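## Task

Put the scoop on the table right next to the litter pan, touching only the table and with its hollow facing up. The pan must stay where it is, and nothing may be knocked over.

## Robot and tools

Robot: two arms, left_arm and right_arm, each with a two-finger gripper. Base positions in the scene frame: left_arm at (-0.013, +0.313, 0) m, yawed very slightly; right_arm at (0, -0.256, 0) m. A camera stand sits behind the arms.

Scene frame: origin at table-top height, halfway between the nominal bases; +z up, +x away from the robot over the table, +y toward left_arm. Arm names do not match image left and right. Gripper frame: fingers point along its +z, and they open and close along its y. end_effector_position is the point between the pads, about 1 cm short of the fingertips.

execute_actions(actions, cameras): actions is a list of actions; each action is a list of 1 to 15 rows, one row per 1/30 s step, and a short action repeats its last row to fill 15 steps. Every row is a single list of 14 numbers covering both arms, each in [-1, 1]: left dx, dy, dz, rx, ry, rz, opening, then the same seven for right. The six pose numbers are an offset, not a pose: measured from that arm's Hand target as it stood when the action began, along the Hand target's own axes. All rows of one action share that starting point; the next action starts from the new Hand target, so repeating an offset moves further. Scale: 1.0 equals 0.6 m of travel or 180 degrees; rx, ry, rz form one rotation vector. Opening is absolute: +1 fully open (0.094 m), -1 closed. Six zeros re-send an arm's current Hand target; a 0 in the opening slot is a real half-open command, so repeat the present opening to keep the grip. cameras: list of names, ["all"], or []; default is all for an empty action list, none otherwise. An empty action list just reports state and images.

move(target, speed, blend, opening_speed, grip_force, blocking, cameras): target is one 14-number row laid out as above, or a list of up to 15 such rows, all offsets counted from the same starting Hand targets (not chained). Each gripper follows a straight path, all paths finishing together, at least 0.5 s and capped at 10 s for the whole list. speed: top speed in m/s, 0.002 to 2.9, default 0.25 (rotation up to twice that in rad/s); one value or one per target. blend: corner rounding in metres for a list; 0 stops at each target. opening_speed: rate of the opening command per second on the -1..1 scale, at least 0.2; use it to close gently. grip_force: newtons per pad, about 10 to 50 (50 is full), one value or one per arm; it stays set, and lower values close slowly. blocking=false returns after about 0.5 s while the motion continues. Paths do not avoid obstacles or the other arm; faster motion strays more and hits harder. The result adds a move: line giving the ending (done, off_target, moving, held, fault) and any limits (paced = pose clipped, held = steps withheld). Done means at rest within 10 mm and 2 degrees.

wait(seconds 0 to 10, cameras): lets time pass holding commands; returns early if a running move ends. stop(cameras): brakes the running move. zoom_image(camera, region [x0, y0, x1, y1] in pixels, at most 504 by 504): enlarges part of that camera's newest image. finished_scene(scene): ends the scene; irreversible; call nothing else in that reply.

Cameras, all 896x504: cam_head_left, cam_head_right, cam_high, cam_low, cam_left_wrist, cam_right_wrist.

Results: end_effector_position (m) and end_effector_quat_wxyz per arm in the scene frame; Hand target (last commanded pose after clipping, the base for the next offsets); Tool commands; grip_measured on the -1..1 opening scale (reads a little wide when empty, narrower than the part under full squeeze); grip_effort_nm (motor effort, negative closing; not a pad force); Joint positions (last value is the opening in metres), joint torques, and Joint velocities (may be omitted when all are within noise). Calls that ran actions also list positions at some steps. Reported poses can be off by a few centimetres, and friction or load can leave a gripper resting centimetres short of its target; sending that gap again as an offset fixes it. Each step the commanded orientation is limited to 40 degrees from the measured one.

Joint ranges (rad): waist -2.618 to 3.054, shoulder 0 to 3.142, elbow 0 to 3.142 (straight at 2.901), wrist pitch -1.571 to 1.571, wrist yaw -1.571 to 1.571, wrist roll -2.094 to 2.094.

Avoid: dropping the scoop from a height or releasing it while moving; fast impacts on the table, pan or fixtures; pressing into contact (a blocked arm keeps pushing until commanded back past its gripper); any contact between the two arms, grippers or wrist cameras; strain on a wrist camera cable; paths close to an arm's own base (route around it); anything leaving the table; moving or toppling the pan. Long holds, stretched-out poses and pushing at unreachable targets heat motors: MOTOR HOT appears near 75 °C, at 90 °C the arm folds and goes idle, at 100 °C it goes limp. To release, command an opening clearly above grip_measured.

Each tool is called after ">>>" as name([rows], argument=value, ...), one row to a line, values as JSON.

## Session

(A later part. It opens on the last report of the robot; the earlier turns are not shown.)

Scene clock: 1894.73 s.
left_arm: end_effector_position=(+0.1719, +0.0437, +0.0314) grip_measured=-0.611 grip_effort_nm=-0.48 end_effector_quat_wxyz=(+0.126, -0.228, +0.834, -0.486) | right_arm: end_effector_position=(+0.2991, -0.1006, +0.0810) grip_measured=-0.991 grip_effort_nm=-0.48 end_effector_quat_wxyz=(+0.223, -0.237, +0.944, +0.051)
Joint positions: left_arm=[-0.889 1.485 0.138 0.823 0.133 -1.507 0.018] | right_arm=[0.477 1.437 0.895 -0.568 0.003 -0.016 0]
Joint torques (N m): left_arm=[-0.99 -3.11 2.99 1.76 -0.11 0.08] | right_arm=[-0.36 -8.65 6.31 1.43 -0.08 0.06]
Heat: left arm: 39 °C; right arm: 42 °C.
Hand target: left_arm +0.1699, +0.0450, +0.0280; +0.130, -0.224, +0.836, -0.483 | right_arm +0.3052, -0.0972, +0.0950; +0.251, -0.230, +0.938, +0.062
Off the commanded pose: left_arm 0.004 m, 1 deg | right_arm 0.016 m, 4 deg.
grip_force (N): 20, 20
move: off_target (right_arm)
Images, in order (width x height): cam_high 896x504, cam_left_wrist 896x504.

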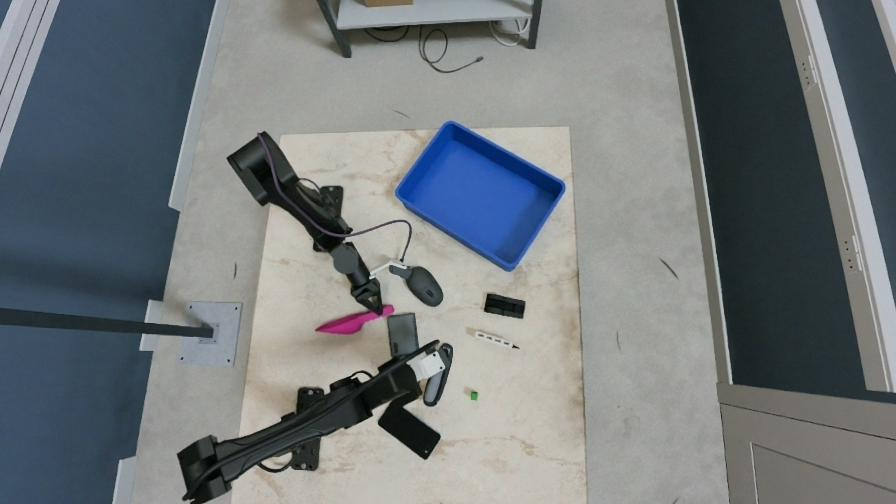

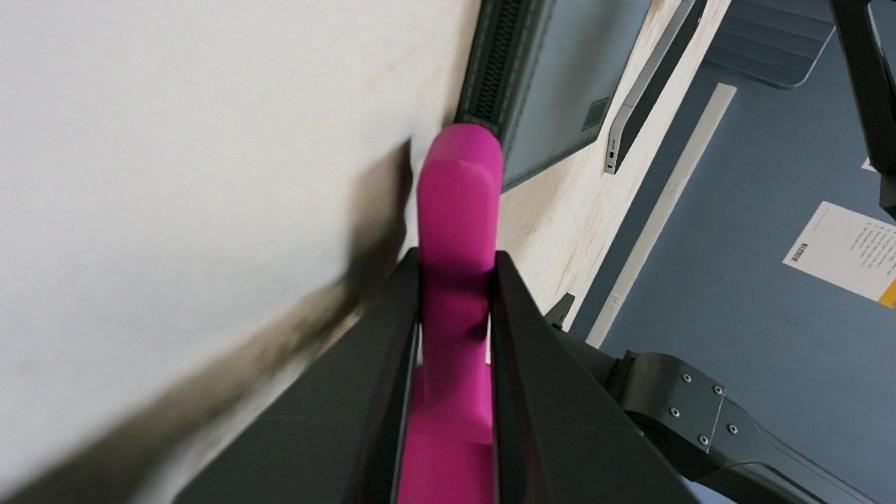

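>>> move([
  [0, -0.0216, -0.0125, 0, 0, 0, -1, 0, 0, 0, 0, 0, 0, -1],
  [0.045, -0.0216, -0.0125, 0, 0, 0, -1, 0, 0, 0, 0, 0, 0, -1],
  [0.045, 0.0029, 0.0017, 0, 0, 0, -1, 0, 0, 0, 0, 0, 0, -1],
], speed=[0.05, 0.05, 0.03], cameras=["cam_left_wrist", "cam_high"])

Scene clock: 1908.10 s.
left_arm: end_effector_position=(+0.1470, +0.0288, +0.0295) grip_measured=-0.616 grip_effort_nm=-0.48 end_effector_quat_wxyz=(+0.122, -0.227, +0.834, -0.487) | right_arm: end_effector_position=(+0.2991, -0.1006, +0.0810) grip_measured=-0.991 grip_effort_nm=-0.48 end_effector_quat_wxyz=(+0.223, -0.237, +0.944, +0.051)
Joint positions: left_arm=[-1.052 1.498 0.127 0.852 0 -1.59 0.018] | right_arm=[0.477 1.437 0.895 -0.568 0.003 -0.016 0]
Joint torques (N m): left_arm=[-0.76 -3.07 2.93 1.8 -0.24 0.08] | right_arm=[-0.38 -8.68 6.3 1.42 -0.08 0.08]
Heat: left arm: 38 °C; right arm: 42 °C.
Hand target: left_arm +0.1465, +0.0315, +0.0259; +0.130, -0.224, +0.836, -0.483 | right_arm +0.3052, -0.0972, +0.0950; +0.251, -0.230, +0.938, +0.062
Off the commanded pose: left_arm 0.004 m, 1 deg | right_arm 0.016 m, 4 deg.
grip_force (N): 20, 20
move: off_target (right_arm)
Images, in order (width x height): cam_high 896x504, cam_left_wrist 896x504.

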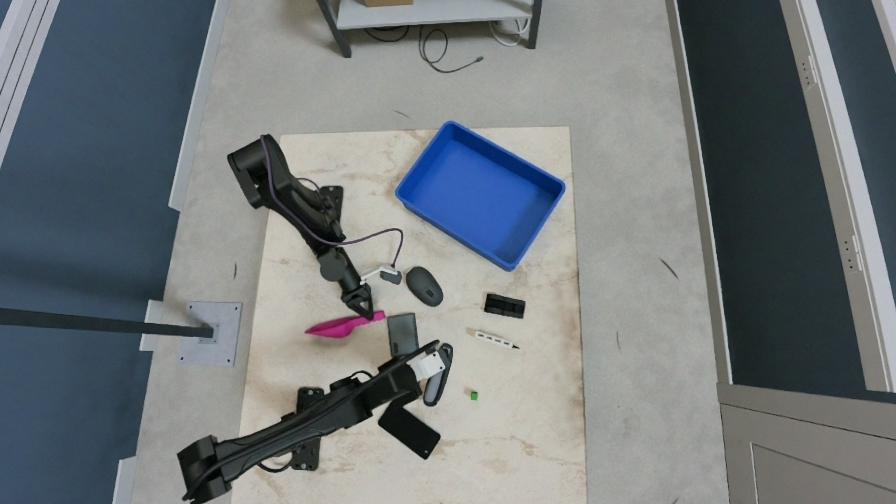

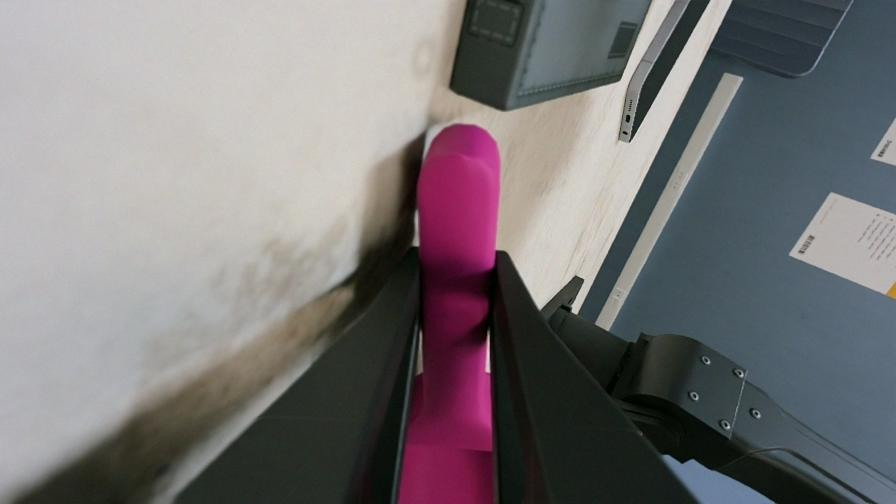

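>>> move(target=[0, 0, 0, 0, 0, 0, -0.45, 0, 0, 0, 0, 0, 0, -1], speed=0.05, opening_speed=0.3, cameras=["cam_left_wrist", "cam_high"])

Scene clock: 1920.57 s.
left_arm: end_effector_position=(+0.1470, +0.0288, +0.0295) grip_measured=-0.453 grip_effort_nm=0.15 end_effector_quat_wxyz=(+0.122, -0.227, +0.834, -0.487) | right_arm: end_effector_position=(+0.2991, -0.1006, +0.0810) grip_measured=-0.991 grip_effort_nm=-0.48 end_effector_quat_wxyz=(+0.223, -0.237, +0.944, +0.051)
Joint positions: left_arm=[-1.052 1.498 0.127 0.852 0 -1.59 0.026] | right_arm=[0.477 1.437 0.895 -0.568 0.003 -0.016 0]
Joint torques (N m): left_arm=[-0.7 -3.03 2.91 1.8 -0.21 0.1] | right_arm=[-0.34 -8.66 6.31 1.43 -0.07 0.06]
Heat: left arm: 38 °C; right arm: 42 °C.
Hand target: left_arm +0.1465, +0.0315, +0.0259; +0.130, -0.224, +0.836, -0.483 | right_arm +0.3052, -0.0972, +0.0950; +0.251, -0.230, +0.938, +0.062
Off the commanded pose: left_arm 0.005 m, 1 deg | right_arm 0.016 m, 4 deg.
grip_force (N): 20, 20
move: off_target (right_arm)
Images, in order (width x height): cam_high 896x504, cam_left_wrist 896x504.

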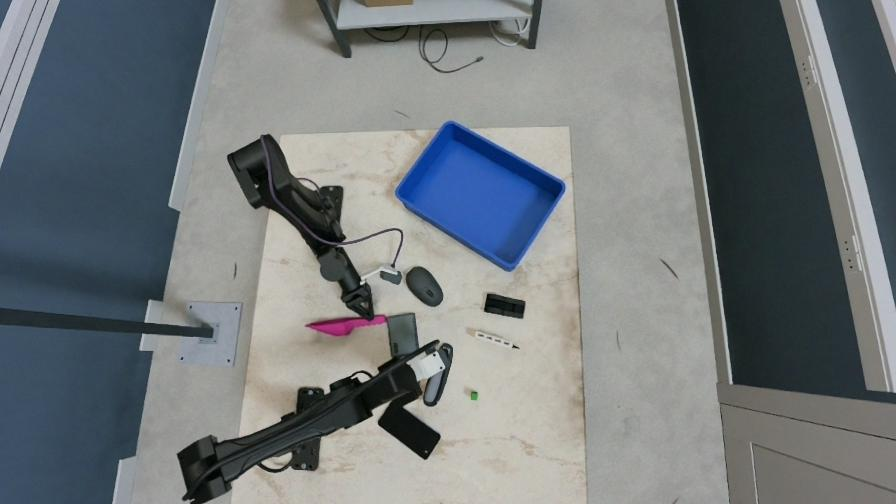

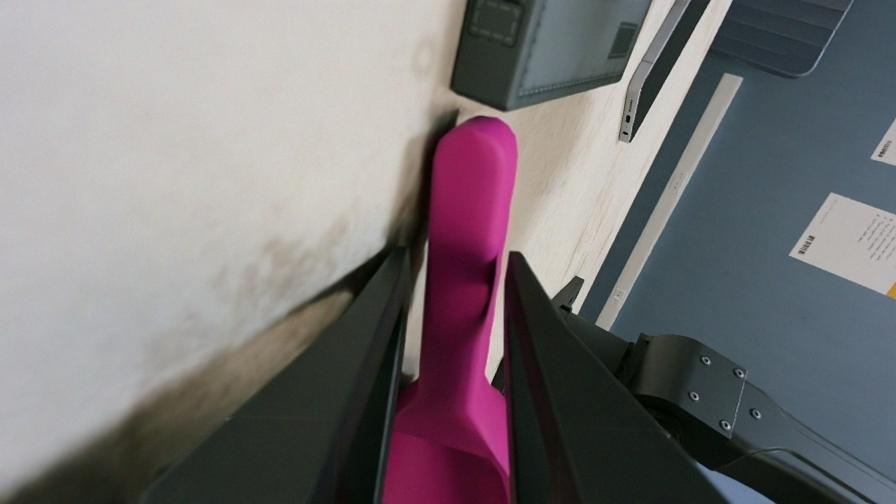

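>>> move([
  [0, -0.008, 0, 0, 0, 0, -0.45, 0, 0, 0, 0, 0, 0, -1],
  [0, -0.008, -0.05, 0, 0, 0, -0.4, 0, 0, 0, 0, 0, 0, -1],
  [0, -0.008, -0.2, 0, 0, 0, -0.4, 0, 0, 0, 0, 0, 0, -1],
], speed=[0.03, 0.03, 0.1], cameras=["cam_left_wrist", "cam_high", "cam_low"])

Scene clock: 1937.67 s.
left_arm: end_effector_position=(+0.0940, +0.1205, +0.0710) grip_measured=-0.403 grip_effort_nm=0.14 end_effector_quat_wxyz=(+0.120, -0.228, +0.847, -0.465) | right_arm: end_effector_position=(+0.2991, -0.1006, +0.0810) grip_measured=-0.991 grip_effort_nm=-0.48 end_effector_quat_wxyz=(+0.223, -0.237, +0.944, +0.051)
Joint positions: left_arm=[-1.081 0.175 0.099 -0.492 -0.028 -1.598 0.028] | right_arm=[0.477 1.437 0.895 -0.568 0.003 -0.016 0]
Joint torques (N m): left_arm=[-0.94 0.49 10.61 1.46 -0.25 0.01] | right_arm=[-0.32 -8.64 6.32 1.43 -0.07 0.05]
Heat: left arm: 38 °C; right arm: 42 °C.
Hand target: left_arm +0.0956, +0.1194, +0.0900; +0.130, -0.224, +0.836, -0.483 | right_arm +0.3052, -0.0972, +0.0950; +0.251, -0.230, +0.938, +0.062
Off the commanded pose: left_arm 0.019 m, 3 deg | right_arm 0.016 m, 4 deg.
grip_force (N): 20, 20
move: off_target (left_arm, right_arm)
Images, in order (width x height): cam_high 896x504, cam_low 896x504, cam_left_wrist 896x504.

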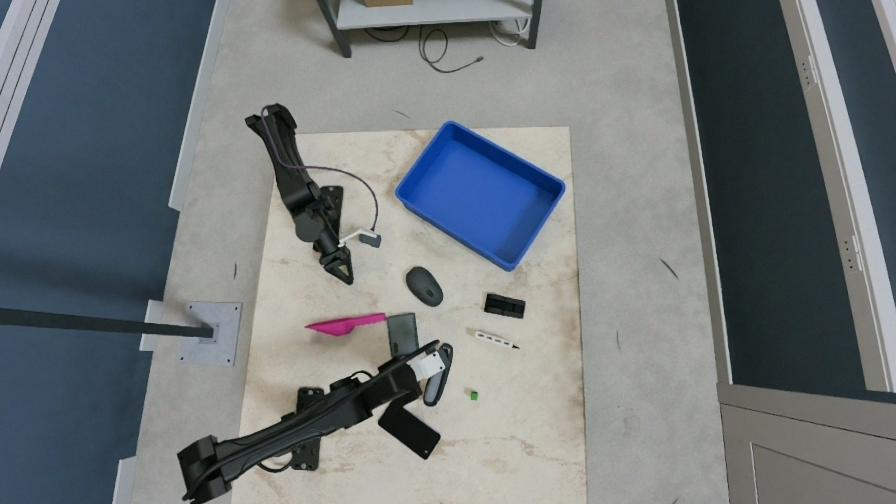

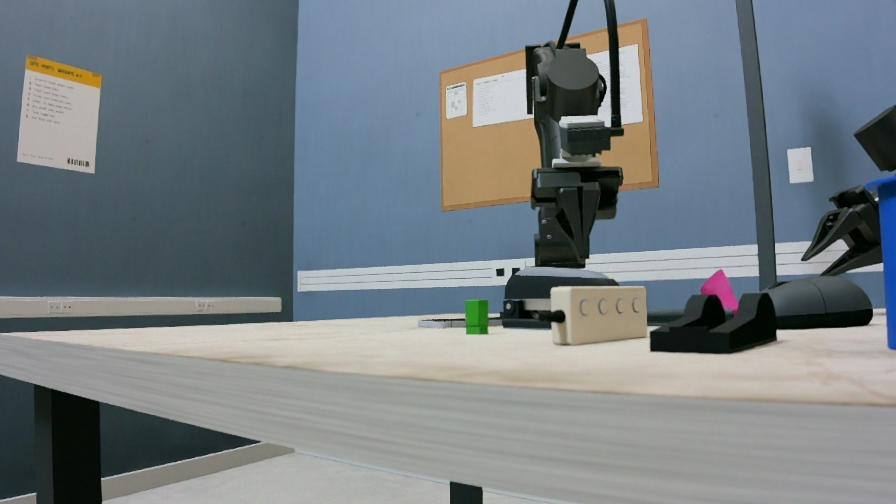

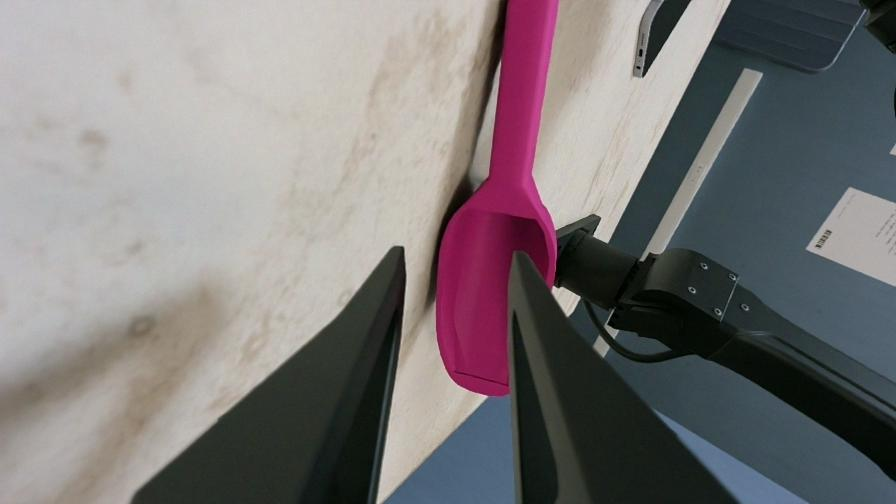

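>>> move(target=[-0.3839, -0.2110, -0.3330, -0.0755, -0.2652, -0.2035, -0.4, 0.1423, 0.2830, -0.1265, -0.0347, 0.1523, 0.1279, -0.1], speed=0.25, cameras=["cam_right_wrist", "cam_high"])

Scene clock: 1994.40 s.
left_arm: end_effector_position=(+0.2400, +0.3248, +0.2907) grip_measured=-0.403 grip_effort_nm=0.14 end_effector_quat_wxyz=(-0.259, +0.651, -0.659, +0.273) | right_arm: end_effector_position=(+0.1245, -0.0063, +0.1112) grip_measured=-0.102 grip_effort_nm=0.11 end_effector_quat_wxyz=(-0.011, -0.062, +0.993, +0.096)
Joint positions: left_arm=[0.125 0.956 1.287 -1.135 0.103 -1.483 0.028] | right_arm=[1.02 1.459 1.126 -1.092 -0.129 0.906 0.042]
Joint torques (N m): left_arm=[0.76 -0.76 8.91 1.29 -0.17 -0.03] | right_arm=[0.55 -4.44 8.88 0.55 -0.06 0.03]
Heat: left arm: 41 °C; right arm: 42 °C.
Hand target: left_arm +0.2399, +0.3298, +0.2997; -0.271, +0.654, -0.653, +0.271 | right_arm +0.1274, +0.0015, +0.1181; -0.006, -0.062, +0.993, +0.105
Off the commanded pose: left_arm 0.010 m, 2 deg | right_arm 0.011 m, 1 deg.
grip_force (N): 20, 20
move: off_target (right_arm)
Images, in order (width x height): cam_high 896x504, cam_right_wrist 896x504.

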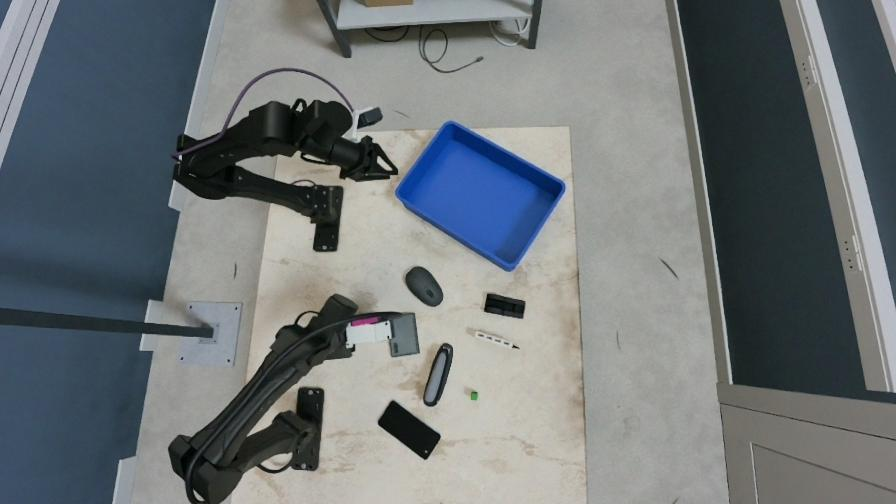

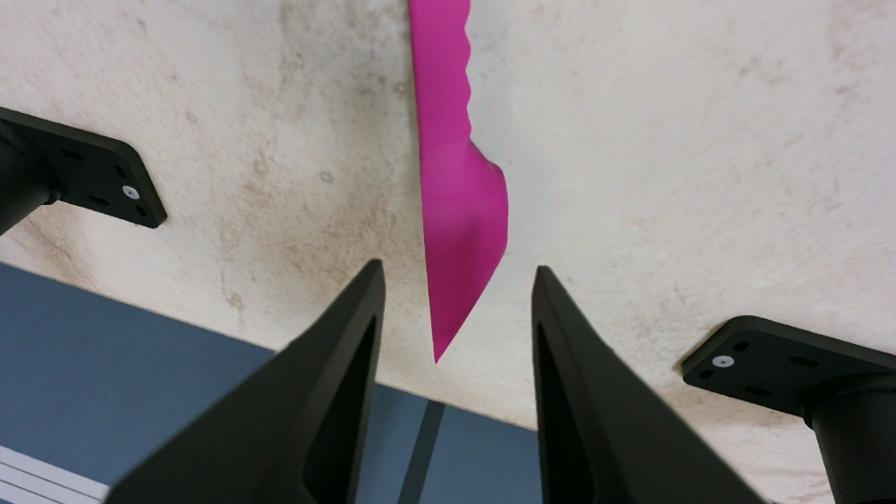

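>>> move([
  [0, 0, 0, 0, 0, 0, -0.4, -0.025, 0.0112, 0.08, 0, 0, 0, -0.1],
  [0, 0, 0, 0, 0, 0, -0.4, -0.025, 0.0112, 0.1517, 0, 0, 0, -0.1],
], speed=[0.15, 0.06], blend=0.02, cameras=["cam_right_wrist", "cam_low"])

Scene clock: 2014.43 s.
left_arm: end_effector_position=(+0.2399, +0.3249, +0.2907) grip_measured=-0.403 grip_effort_nm=0.14 end_effector_quat_wxyz=(-0.259, +0.651, -0.659, +0.273) | right_arm: end_effector_position=(+0.1388, +0.0244, +0.0328) grip_measured=-0.102 grip_effort_nm=0.11 end_effector_quat_wxyz=(-0.009, -0.061, +0.993, +0.102)
Joint positions: left_arm=[0.125 0.956 1.287 -1.136 0.103 -1.483 0.028] | right_arm=[1.032 1.655 0.995 -0.752 -0.13 0.92 0.042]
Joint torques (N m): left_arm=[0.76 -0.79 8.85 1.31 -0.14 -0.01] | right_arm=[0.77 -5.79 5.79 0.78 -0.02 0.02]
Heat: left arm: 40 °C; right arm: 43 °C.
Hand target: left_arm +0.2399, +0.3298, +0.2997; -0.271, +0.654, -0.653, +0.271 | right_arm +0.1391, +0.0287, +0.0304; -0.006, -0.062, +0.993, +0.104
Off the commanded pose: left_arm 0.010 m, 2 deg | right_arm 0.005 m, 0 deg.
grip_force (N): 20, 20
move: done
Images, in order (width x height): cam_low 896x504, cam_right_wrist 896x504.

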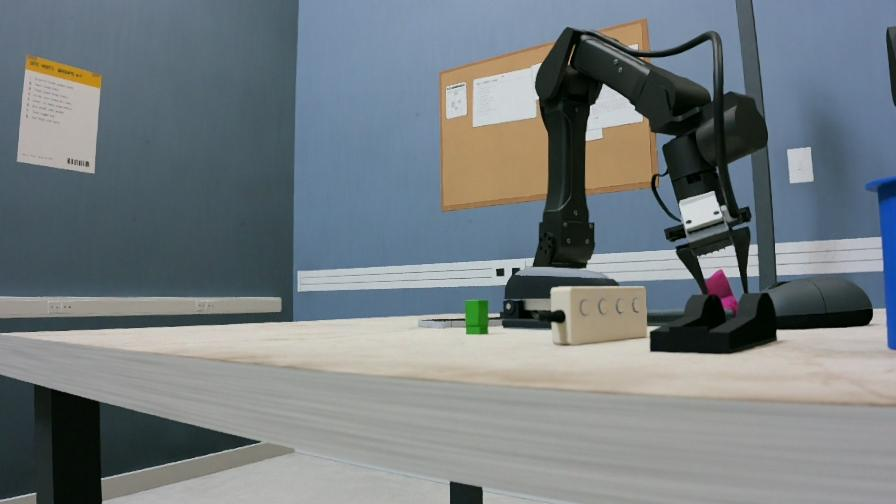

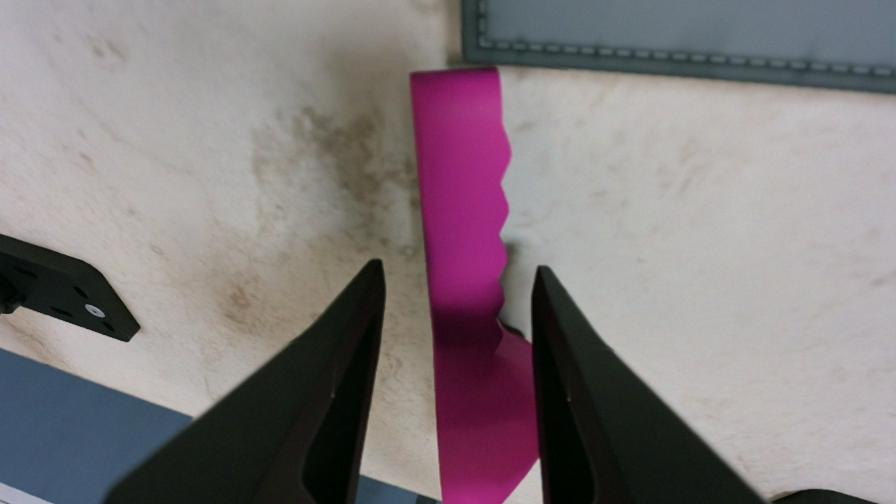

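>>> move([
  [0, 0, 0, 0, 0, 0, -0.4, 0, -0.0033, 0.02, 0, 0, 0, -0.1],
  [0, 0, 0, 0, 0, 0, -0.4, 0, -0.0033, 0.02, 0, 0, 0, -1],
], speed=[0.04, 0.04], grip_force=[20, 50], opening_speed=0.3, cameras=["cam_right_wrist", "cam_high"])

>>> zoom_image(camera="cam_high", region=[380, 110, 580, 290])

Scene clock: 2043.20 s.
left_arm: end_effector_position=(+0.2399, +0.3249, +0.2907) grip_measured=-0.403 grip_effort_nm=0.14 end_effector_quat_wxyz=(-0.259, +0.651, -0.659, +0.273) | right_arm: end_effector_position=(+0.1395, +0.0256, +0.0214) grip_measured=-0.556 grip_effort_nm=-1.03 end_effector_quat_wxyz=(-0.008, -0.060, +0.993, +0.103)
Joint positions: left_arm=[0.125 0.956 1.287 -1.136 0.103 -1.483 0.028] | right_arm=[1.032 1.677 0.968 -0.7 -0.13 0.922 0.021]
Joint torques (N m): left_arm=[0.76 -0.72 8.9 1.3 -0.14 0.01] | right_arm=[0.87 -5.74 5.56 0.81 -0.03 0.03]
Heat: left arm: 39 °C; right arm: 41 °C.
Hand target: left_arm +0.2399, +0.3298, +0.2997; -0.271, +0.654, -0.653, +0.271 | right_arm +0.1390, +0.0292, +0.0182; -0.006, -0.062, +0.993, +0.104
Off the commanded pose: left_arm 0.010 m, 2 deg | right_arm 0.005 m, 0 deg.
grip_force (N): 20, 50
move: done
Images, in order (width x height): cam_high 896x504, cam_right_wrist 896x504.

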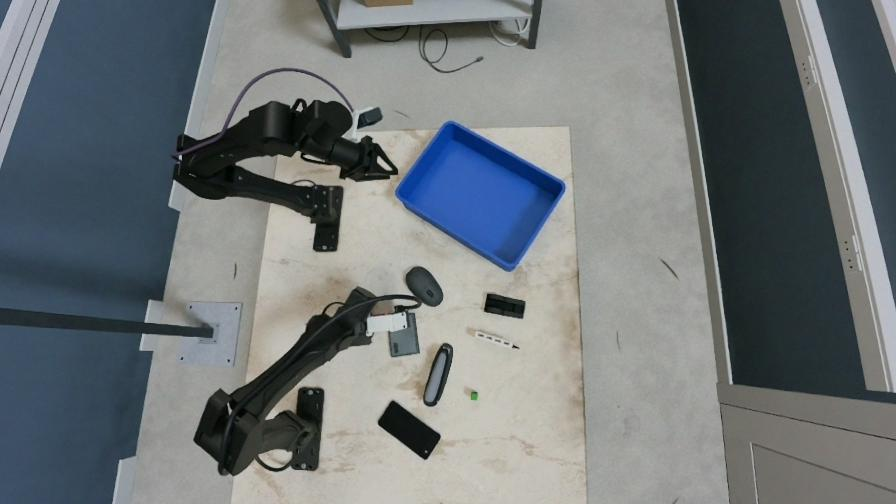

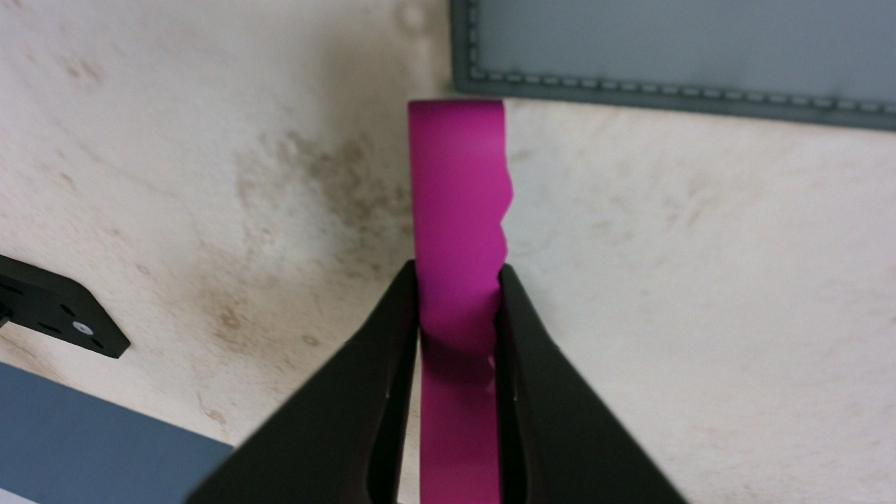

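Scaled by 2.520.

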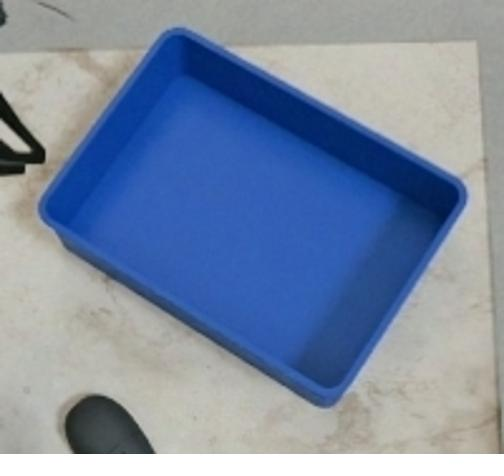

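>>> move([
  [0, 0, 0, 0, 0, 0, -0.4, 0, 0, -0.1667, 0, 0, 0, -1],
  [0, 0, 0, 0, 0, 0, -0.4, -0.4643, 0.1425, -0.1775, -0.2141, -0.1126, 0.1802, -1],
], speed=[0.15, 0.3], blend=0.03, cameras=["cam_right_wrist", "cam_high", "cam_low"])

Scene clock: 2109.57 s.
left_arm: end_effector_position=(+0.2399, +0.3249, +0.2907) grip_measured=-0.403 grip_effort_nm=0.14 end_effector_quat_wxyz=(-0.259, +0.651, -0.659, +0.273) | right_arm: end_effector_position=(+0.3934, +0.1175, +0.1283) grip_measured=-0.556 grip_effort_nm=-1.03 end_effector_quat_wxyz=(+0.098, +0.239, +0.877, +0.406)
Joint positions: left_arm=[0.125 0.956 1.287 -1.136 0.103 -1.483 0.028] | right_arm=[0.656 1.96 1.443 -0.236 -0.309 1.323 0.021]
Joint torques (N m): left_arm=[0.72 -0.77 8.84 1.31 -0.15 -0.01] | right_arm=[-0.4 -8.95 10.11 1.91 -0.05 -0.03]
Heat: left arm: 39 °C; right arm: 41 °C.
Hand target: left_arm +0.2399, +0.3298, +0.2997; -0.271, +0.654, -0.653, +0.271 | right_arm +0.4079, +0.1247, +0.1403; +0.115, +0.235, +0.867, +0.423
Off the commanded pose: left_arm 0.010 m, 2 deg | right_arm 0.020 m, 3 deg.
grip_force (N): 20, 50
move: off_target (right_arm)
Images, in order (width x height): cam_high 896x504, cam_low 896x504, cam_right_wrist 896x504.

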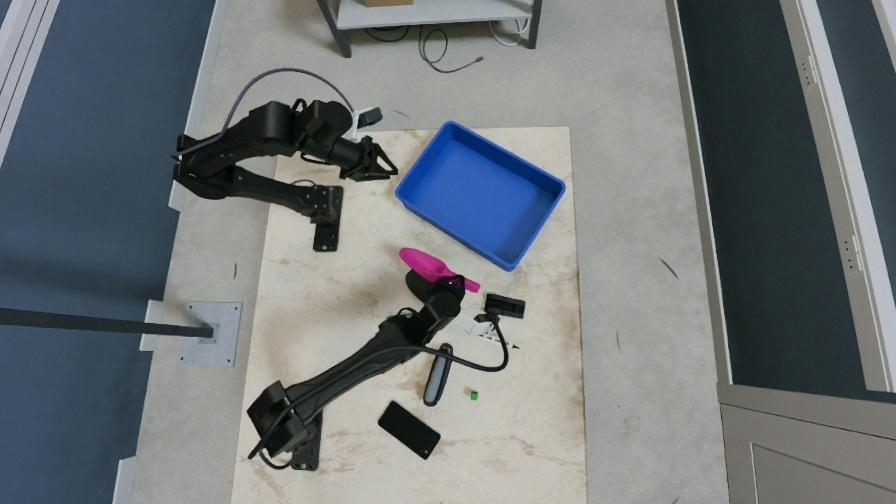

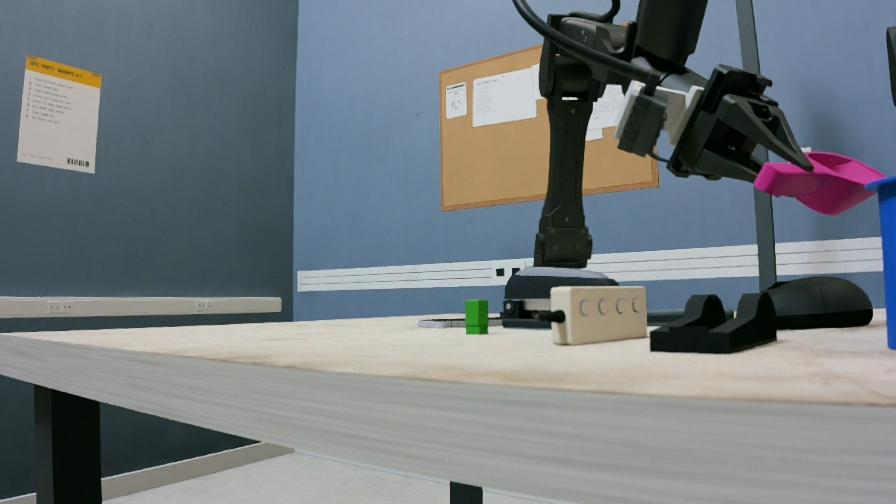

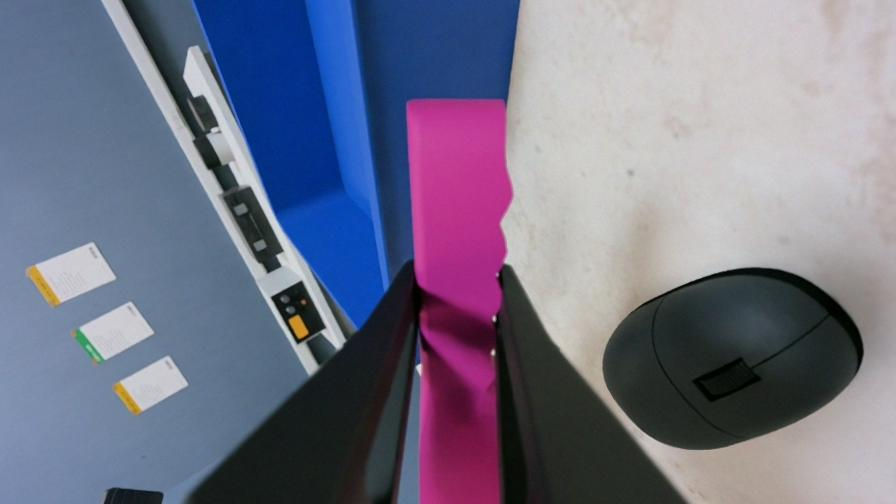

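>>> move(target=[0, 0, 0, 0, 0, 0, -0.4, -0.0748, -0.0407, 0.1375, 0, -0.0280, 0.0219, -1], speed=0.15, cameras=["cam_right_wrist", "cam_high", "cam_low"])

Scene clock: 2142.80 s.
left_arm: end_effector_position=(+0.2399, +0.3249, +0.2907) grip_measured=-0.403 grip_effort_nm=0.14 end_effector_quat_wxyz=(-0.259, +0.651, -0.659, +0.273) | right_arm: end_effector_position=(+0.4564, +0.1401, +0.0597) grip_measured=-0.556 grip_effort_nm=-1.03 end_effector_quat_wxyz=(+0.120, +0.285, +0.863, +0.400)
Joint positions: left_arm=[0.125 0.956 1.287 -1.136 0.103 -1.483 0.028] | right_arm=[0.642 2.261 1.623 -0.097 -0.239 1.387 0.021]
Joint torques (N m): left_arm=[0.7 -0.77 8.83 1.29 -0.14 0.01] | right_arm=[-0.61 -11.19 9.74 1.93 0.04 -0.03]
Heat: left arm: 39 °C; right arm: 42 °C.
Hand target: left_arm +0.2399, +0.3298, +0.2997; -0.271, +0.654, -0.653, +0.271 | right_arm +0.4719, +0.1451, +0.0703; +0.138, +0.284, +0.853, +0.416
Off the commanded pose: left_arm 0.010 m, 2 deg | right_arm 0.019 m, 3 deg.
grip_force (N): 20, 50
move: off_target (right_arm)
Images, in order (width x height): cam_high 896x504, cam_low 896x504, cam_right_wrist 896x504.

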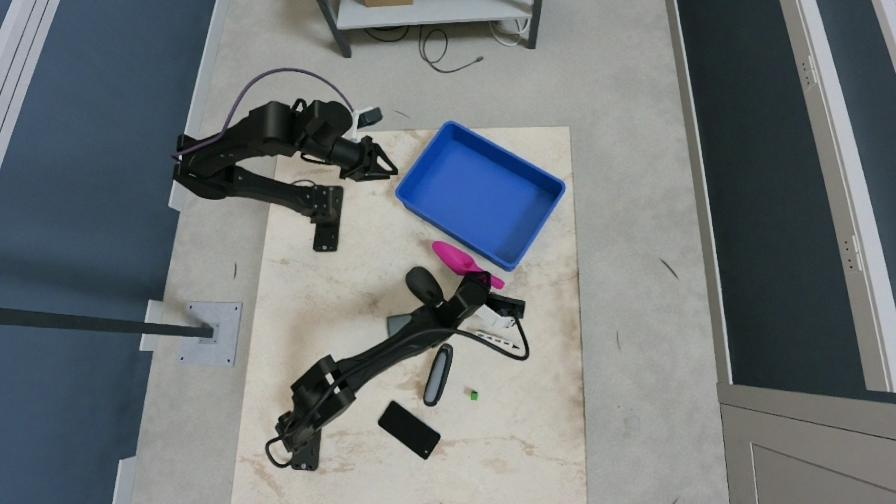

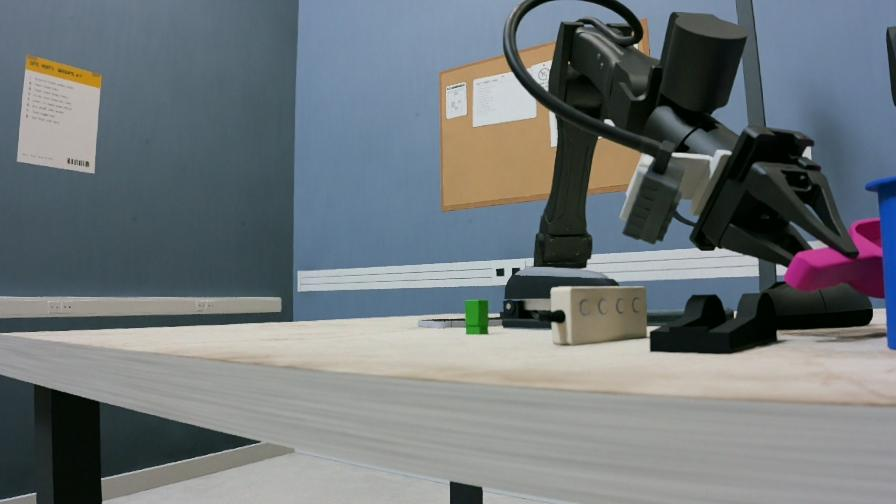

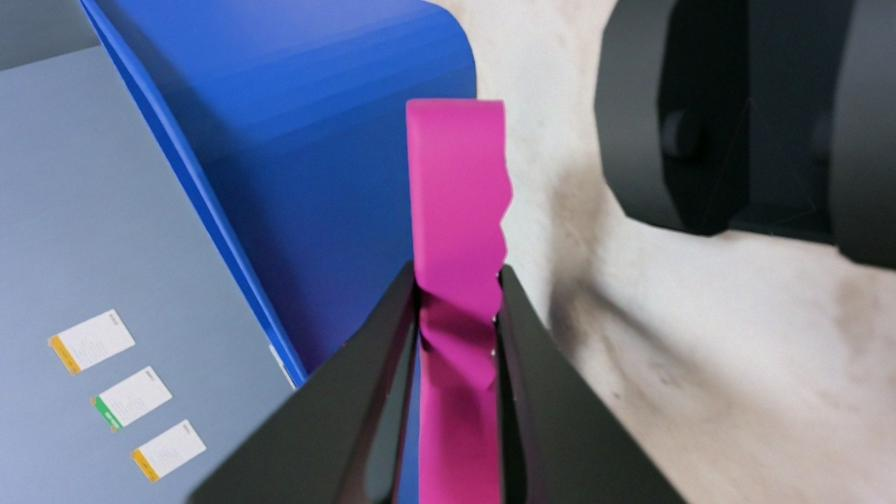

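>>> move([
  [0, 0, 0, 0, 0, 0, -0.4, 0, -0.0263, 0.0205, 0, 0, 0, -1],
  [0, 0, 0, 0, 0, 0, -0.4, 0, -0.0342, 0.0267, 0, 0, 0, -1],
], speed=[0.05, 0.02], cameras=["cam_right_wrist", "cam_high", "cam_low"])

Scene clock: 2157.90 s.
left_arm: end_effector_position=(+0.2399, +0.3249, +0.2907) grip_measured=-0.403 grip_effort_nm=0.14 end_effector_quat_wxyz=(-0.259, +0.651, -0.659, +0.273) | right_arm: end_effector_position=(+0.4640, +0.1457, +0.0475) grip_measured=-0.556 grip_effort_nm=-1.03 end_effector_quat_wxyz=(+0.128, +0.282, +0.857, +0.411)
Joint positions: left_arm=[0.125 0.956 1.287 -1.136 0.103 -1.483 0.028] | right_arm=[0.642 2.306 1.623 -0.021 -0.239 1.388 0.021]
Joint torques (N m): left_arm=[0.76 -0.8 8.77 1.3 -0.16 0.01] | right_arm=[-0.62 -11.34 6.97 1.99 0.03 -0.03]
Heat: left arm: 39 °C; right arm: 42 °C.
Hand target: left_arm +0.2399, +0.3298, +0.2997; -0.271, +0.654, -0.653, +0.271 | right_arm +0.4719, +0.1451, +0.0442; +0.138, +0.284, +0.853, +0.416
Off the commanded pose: left_arm 0.010 m, 2 deg | right_arm 0.009 m, 1 deg.
grip_force (N): 20, 50
move: done
Images, in order (width x height): cam_high 896x504, cam_low 896x504, cam_right_wrist 896x504.

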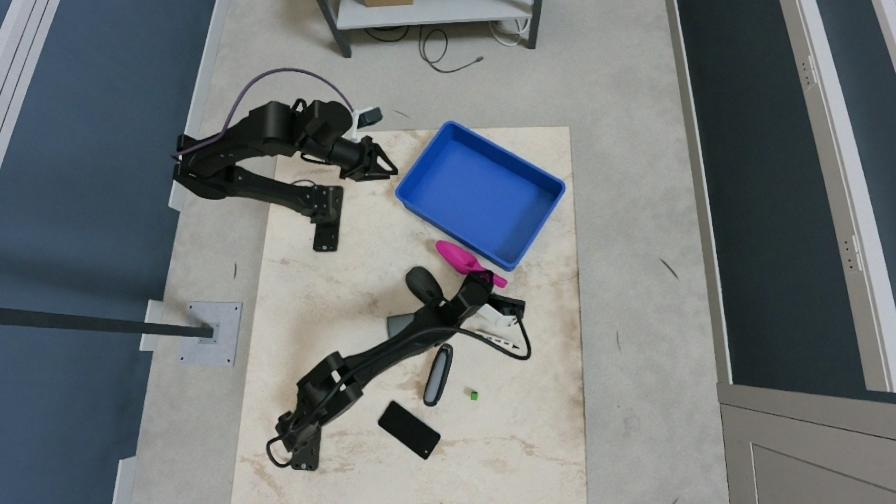

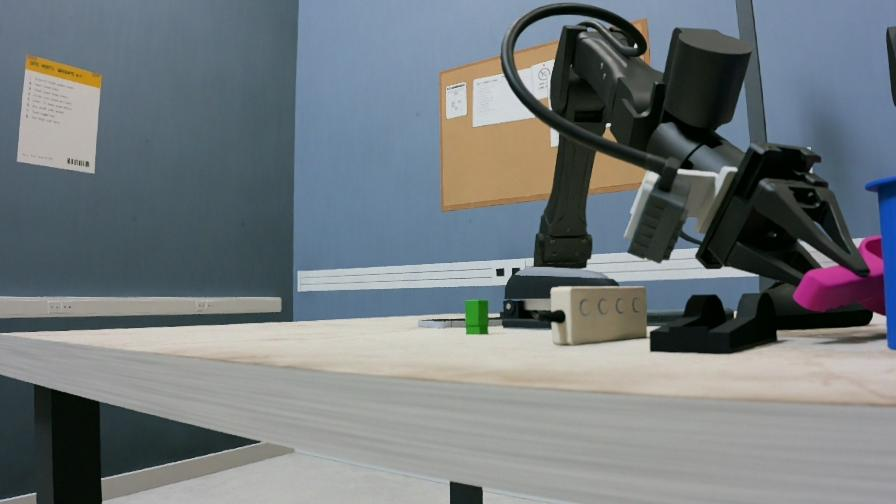

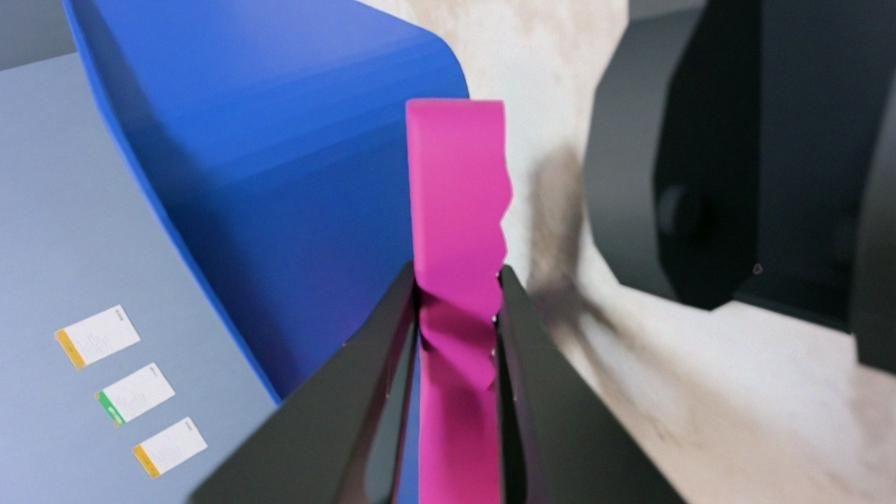

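>>> move(target=[0, 0, 0, 0, 0, 0, -0.4, 0, -0.0261, -0.0008, 0, 0, 0, -1], speed=0.03, cameras=["cam_high", "cam_low"])

Scene clock: 2166.87 s.
left_arm: end_effector_position=(+0.2399, +0.3249, +0.2907) grip_measured=-0.403 grip_effort_nm=0.14 end_effector_quat_wxyz=(-0.259, +0.651, -0.659, +0.273) | right_arm: end_effector_position=(+0.4596, +0.1404, +0.0338) grip_measured=-0.556 grip_effort_nm=-1.03 end_effector_quat_wxyz=(+0.129, +0.283, +0.856, +0.414)
Joint positions: left_arm=[0.125 0.956 1.287 -1.136 0.103 -1.483 0.028] | right_arm=[0.638 2.306 1.558 0.049 -0.241 1.39 0.021]
Joint torques (N m): left_arm=[0.8 -0.76 8.81 1.32 -0.12 0] | right_arm=[-0.87 -12.1 6.26 1.91 0.01 -0.09]
Heat: left arm: 39 °C; right arm: 41 °C.
Hand target: left_arm +0.2399, +0.3298, +0.2997; -0.271, +0.654, -0.653, +0.271 | right_arm +0.4660, +0.1371, +0.0322; +0.138, +0.284, +0.853, +0.416
Off the commanded pose: left_arm 0.010 m, 2 deg | right_arm 0.007 m, 1 deg.
grip_force (N): 20, 50
move: done
Images, in order (width x height): cam_high 896x504, cam_low 896x504.

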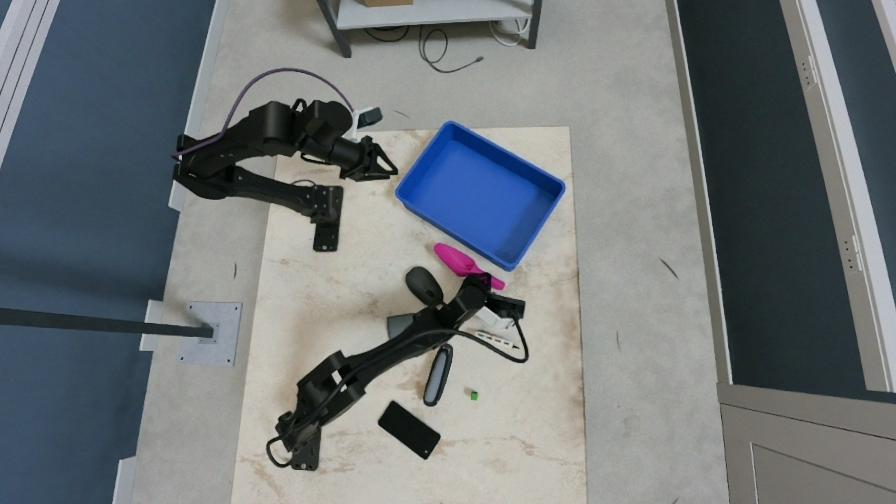

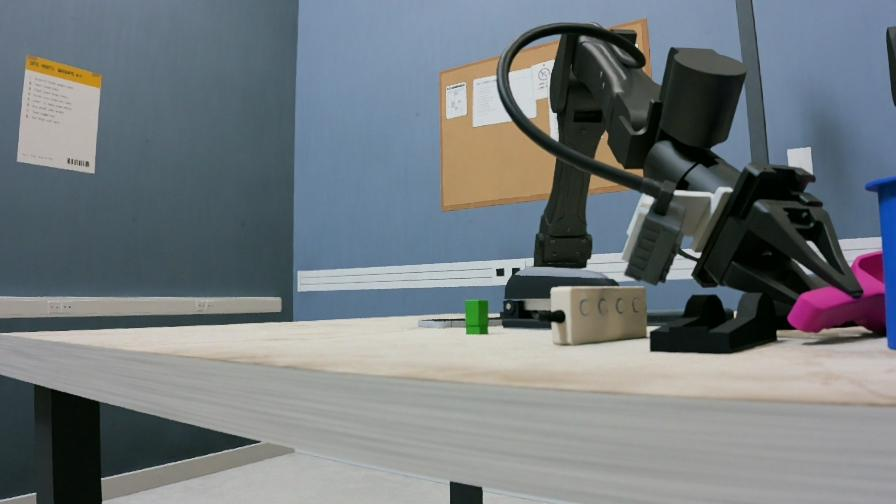

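>>> move(target=[0, 0, 0, 0, 0, 0, -0.4, 0, -0.0079, 0.0062, 0, 0, 0, -1], speed=0.02, cameras=["cam_right_wrist", "cam_high", "cam_low"])

>>> zoom_image(camera="cam_low", region=[640, 230, 896, 374])

Scene clock: 2173.43 s.
left_arm: end_effector_position=(+0.2399, +0.3249, +0.2907) grip_measured=-0.403 grip_effort_nm=0.14 end_effector_quat_wxyz=(-0.259, +0.651, -0.659, +0.273) | right_arm: end_effector_position=(+0.4602, +0.1408, +0.0342) grip_measured=-0.556 grip_effort_nm=-1.03 end_effector_quat_wxyz=(+0.131, +0.282, +0.854, +0.417)
Joint positions: left_arm=[0.125 0.956 1.287 -1.136 0.103 -1.483 0.028] | right_arm=[0.638 2.306 1.55 0.067 -0.241 1.39 0.021]
Joint torques (N m): left_arm=[0.68 -0.75 8.9 1.31 -0.14 0] | right_arm=[-0.85 -11.12 6.24 1.92 0.02 -0.09]
Heat: left arm: 39 °C; right arm: 41 °C.
Hand target: left_arm +0.2399, +0.3298, +0.2997; -0.271, +0.654, -0.653, +0.271 | right_arm +0.4660, +0.1371, +0.0262; +0.138, +0.284, +0.853, +0.416
Off the commanded pose: left_arm 0.010 m, 2 deg | right_arm 0.011 m, 1 deg.
grip_force (N): 20, 50
move: off_target (right_arm)
Images, in order (width x height): cam_high 896x504, cam_low 896x504, cam_right_wrist 896x504.

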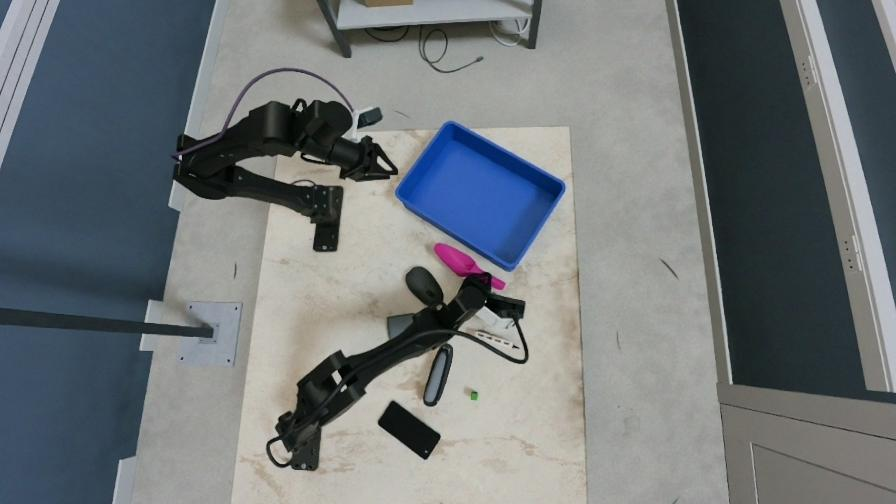

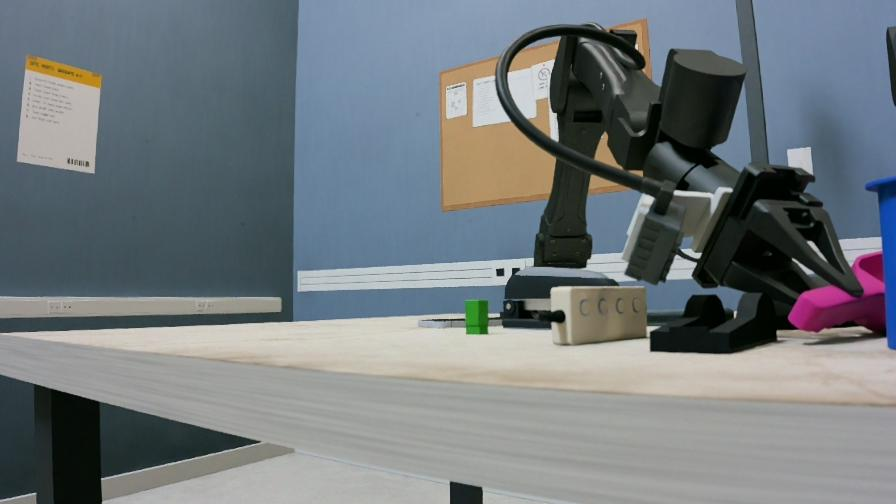

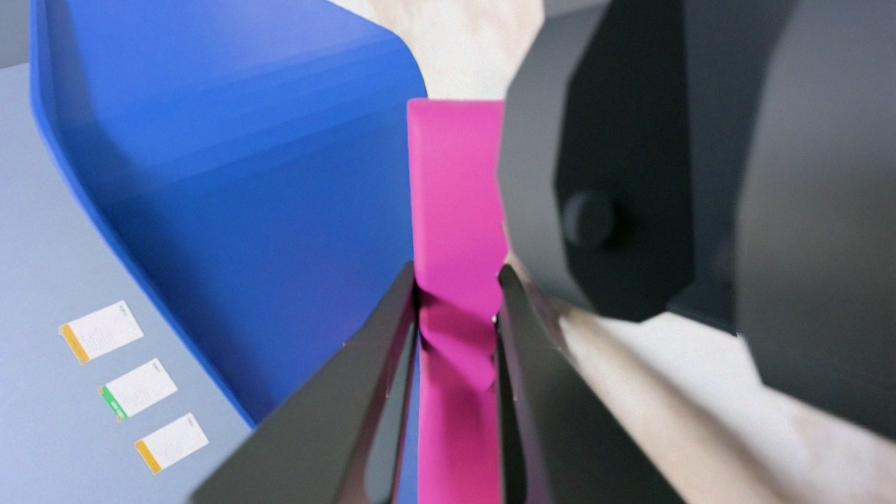

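Scaled by 1.969.

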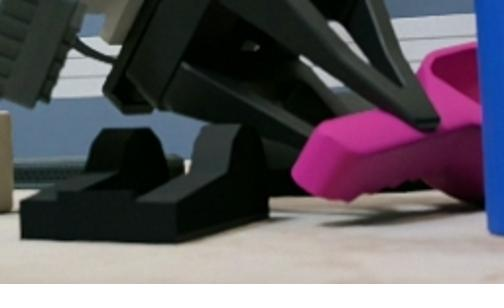

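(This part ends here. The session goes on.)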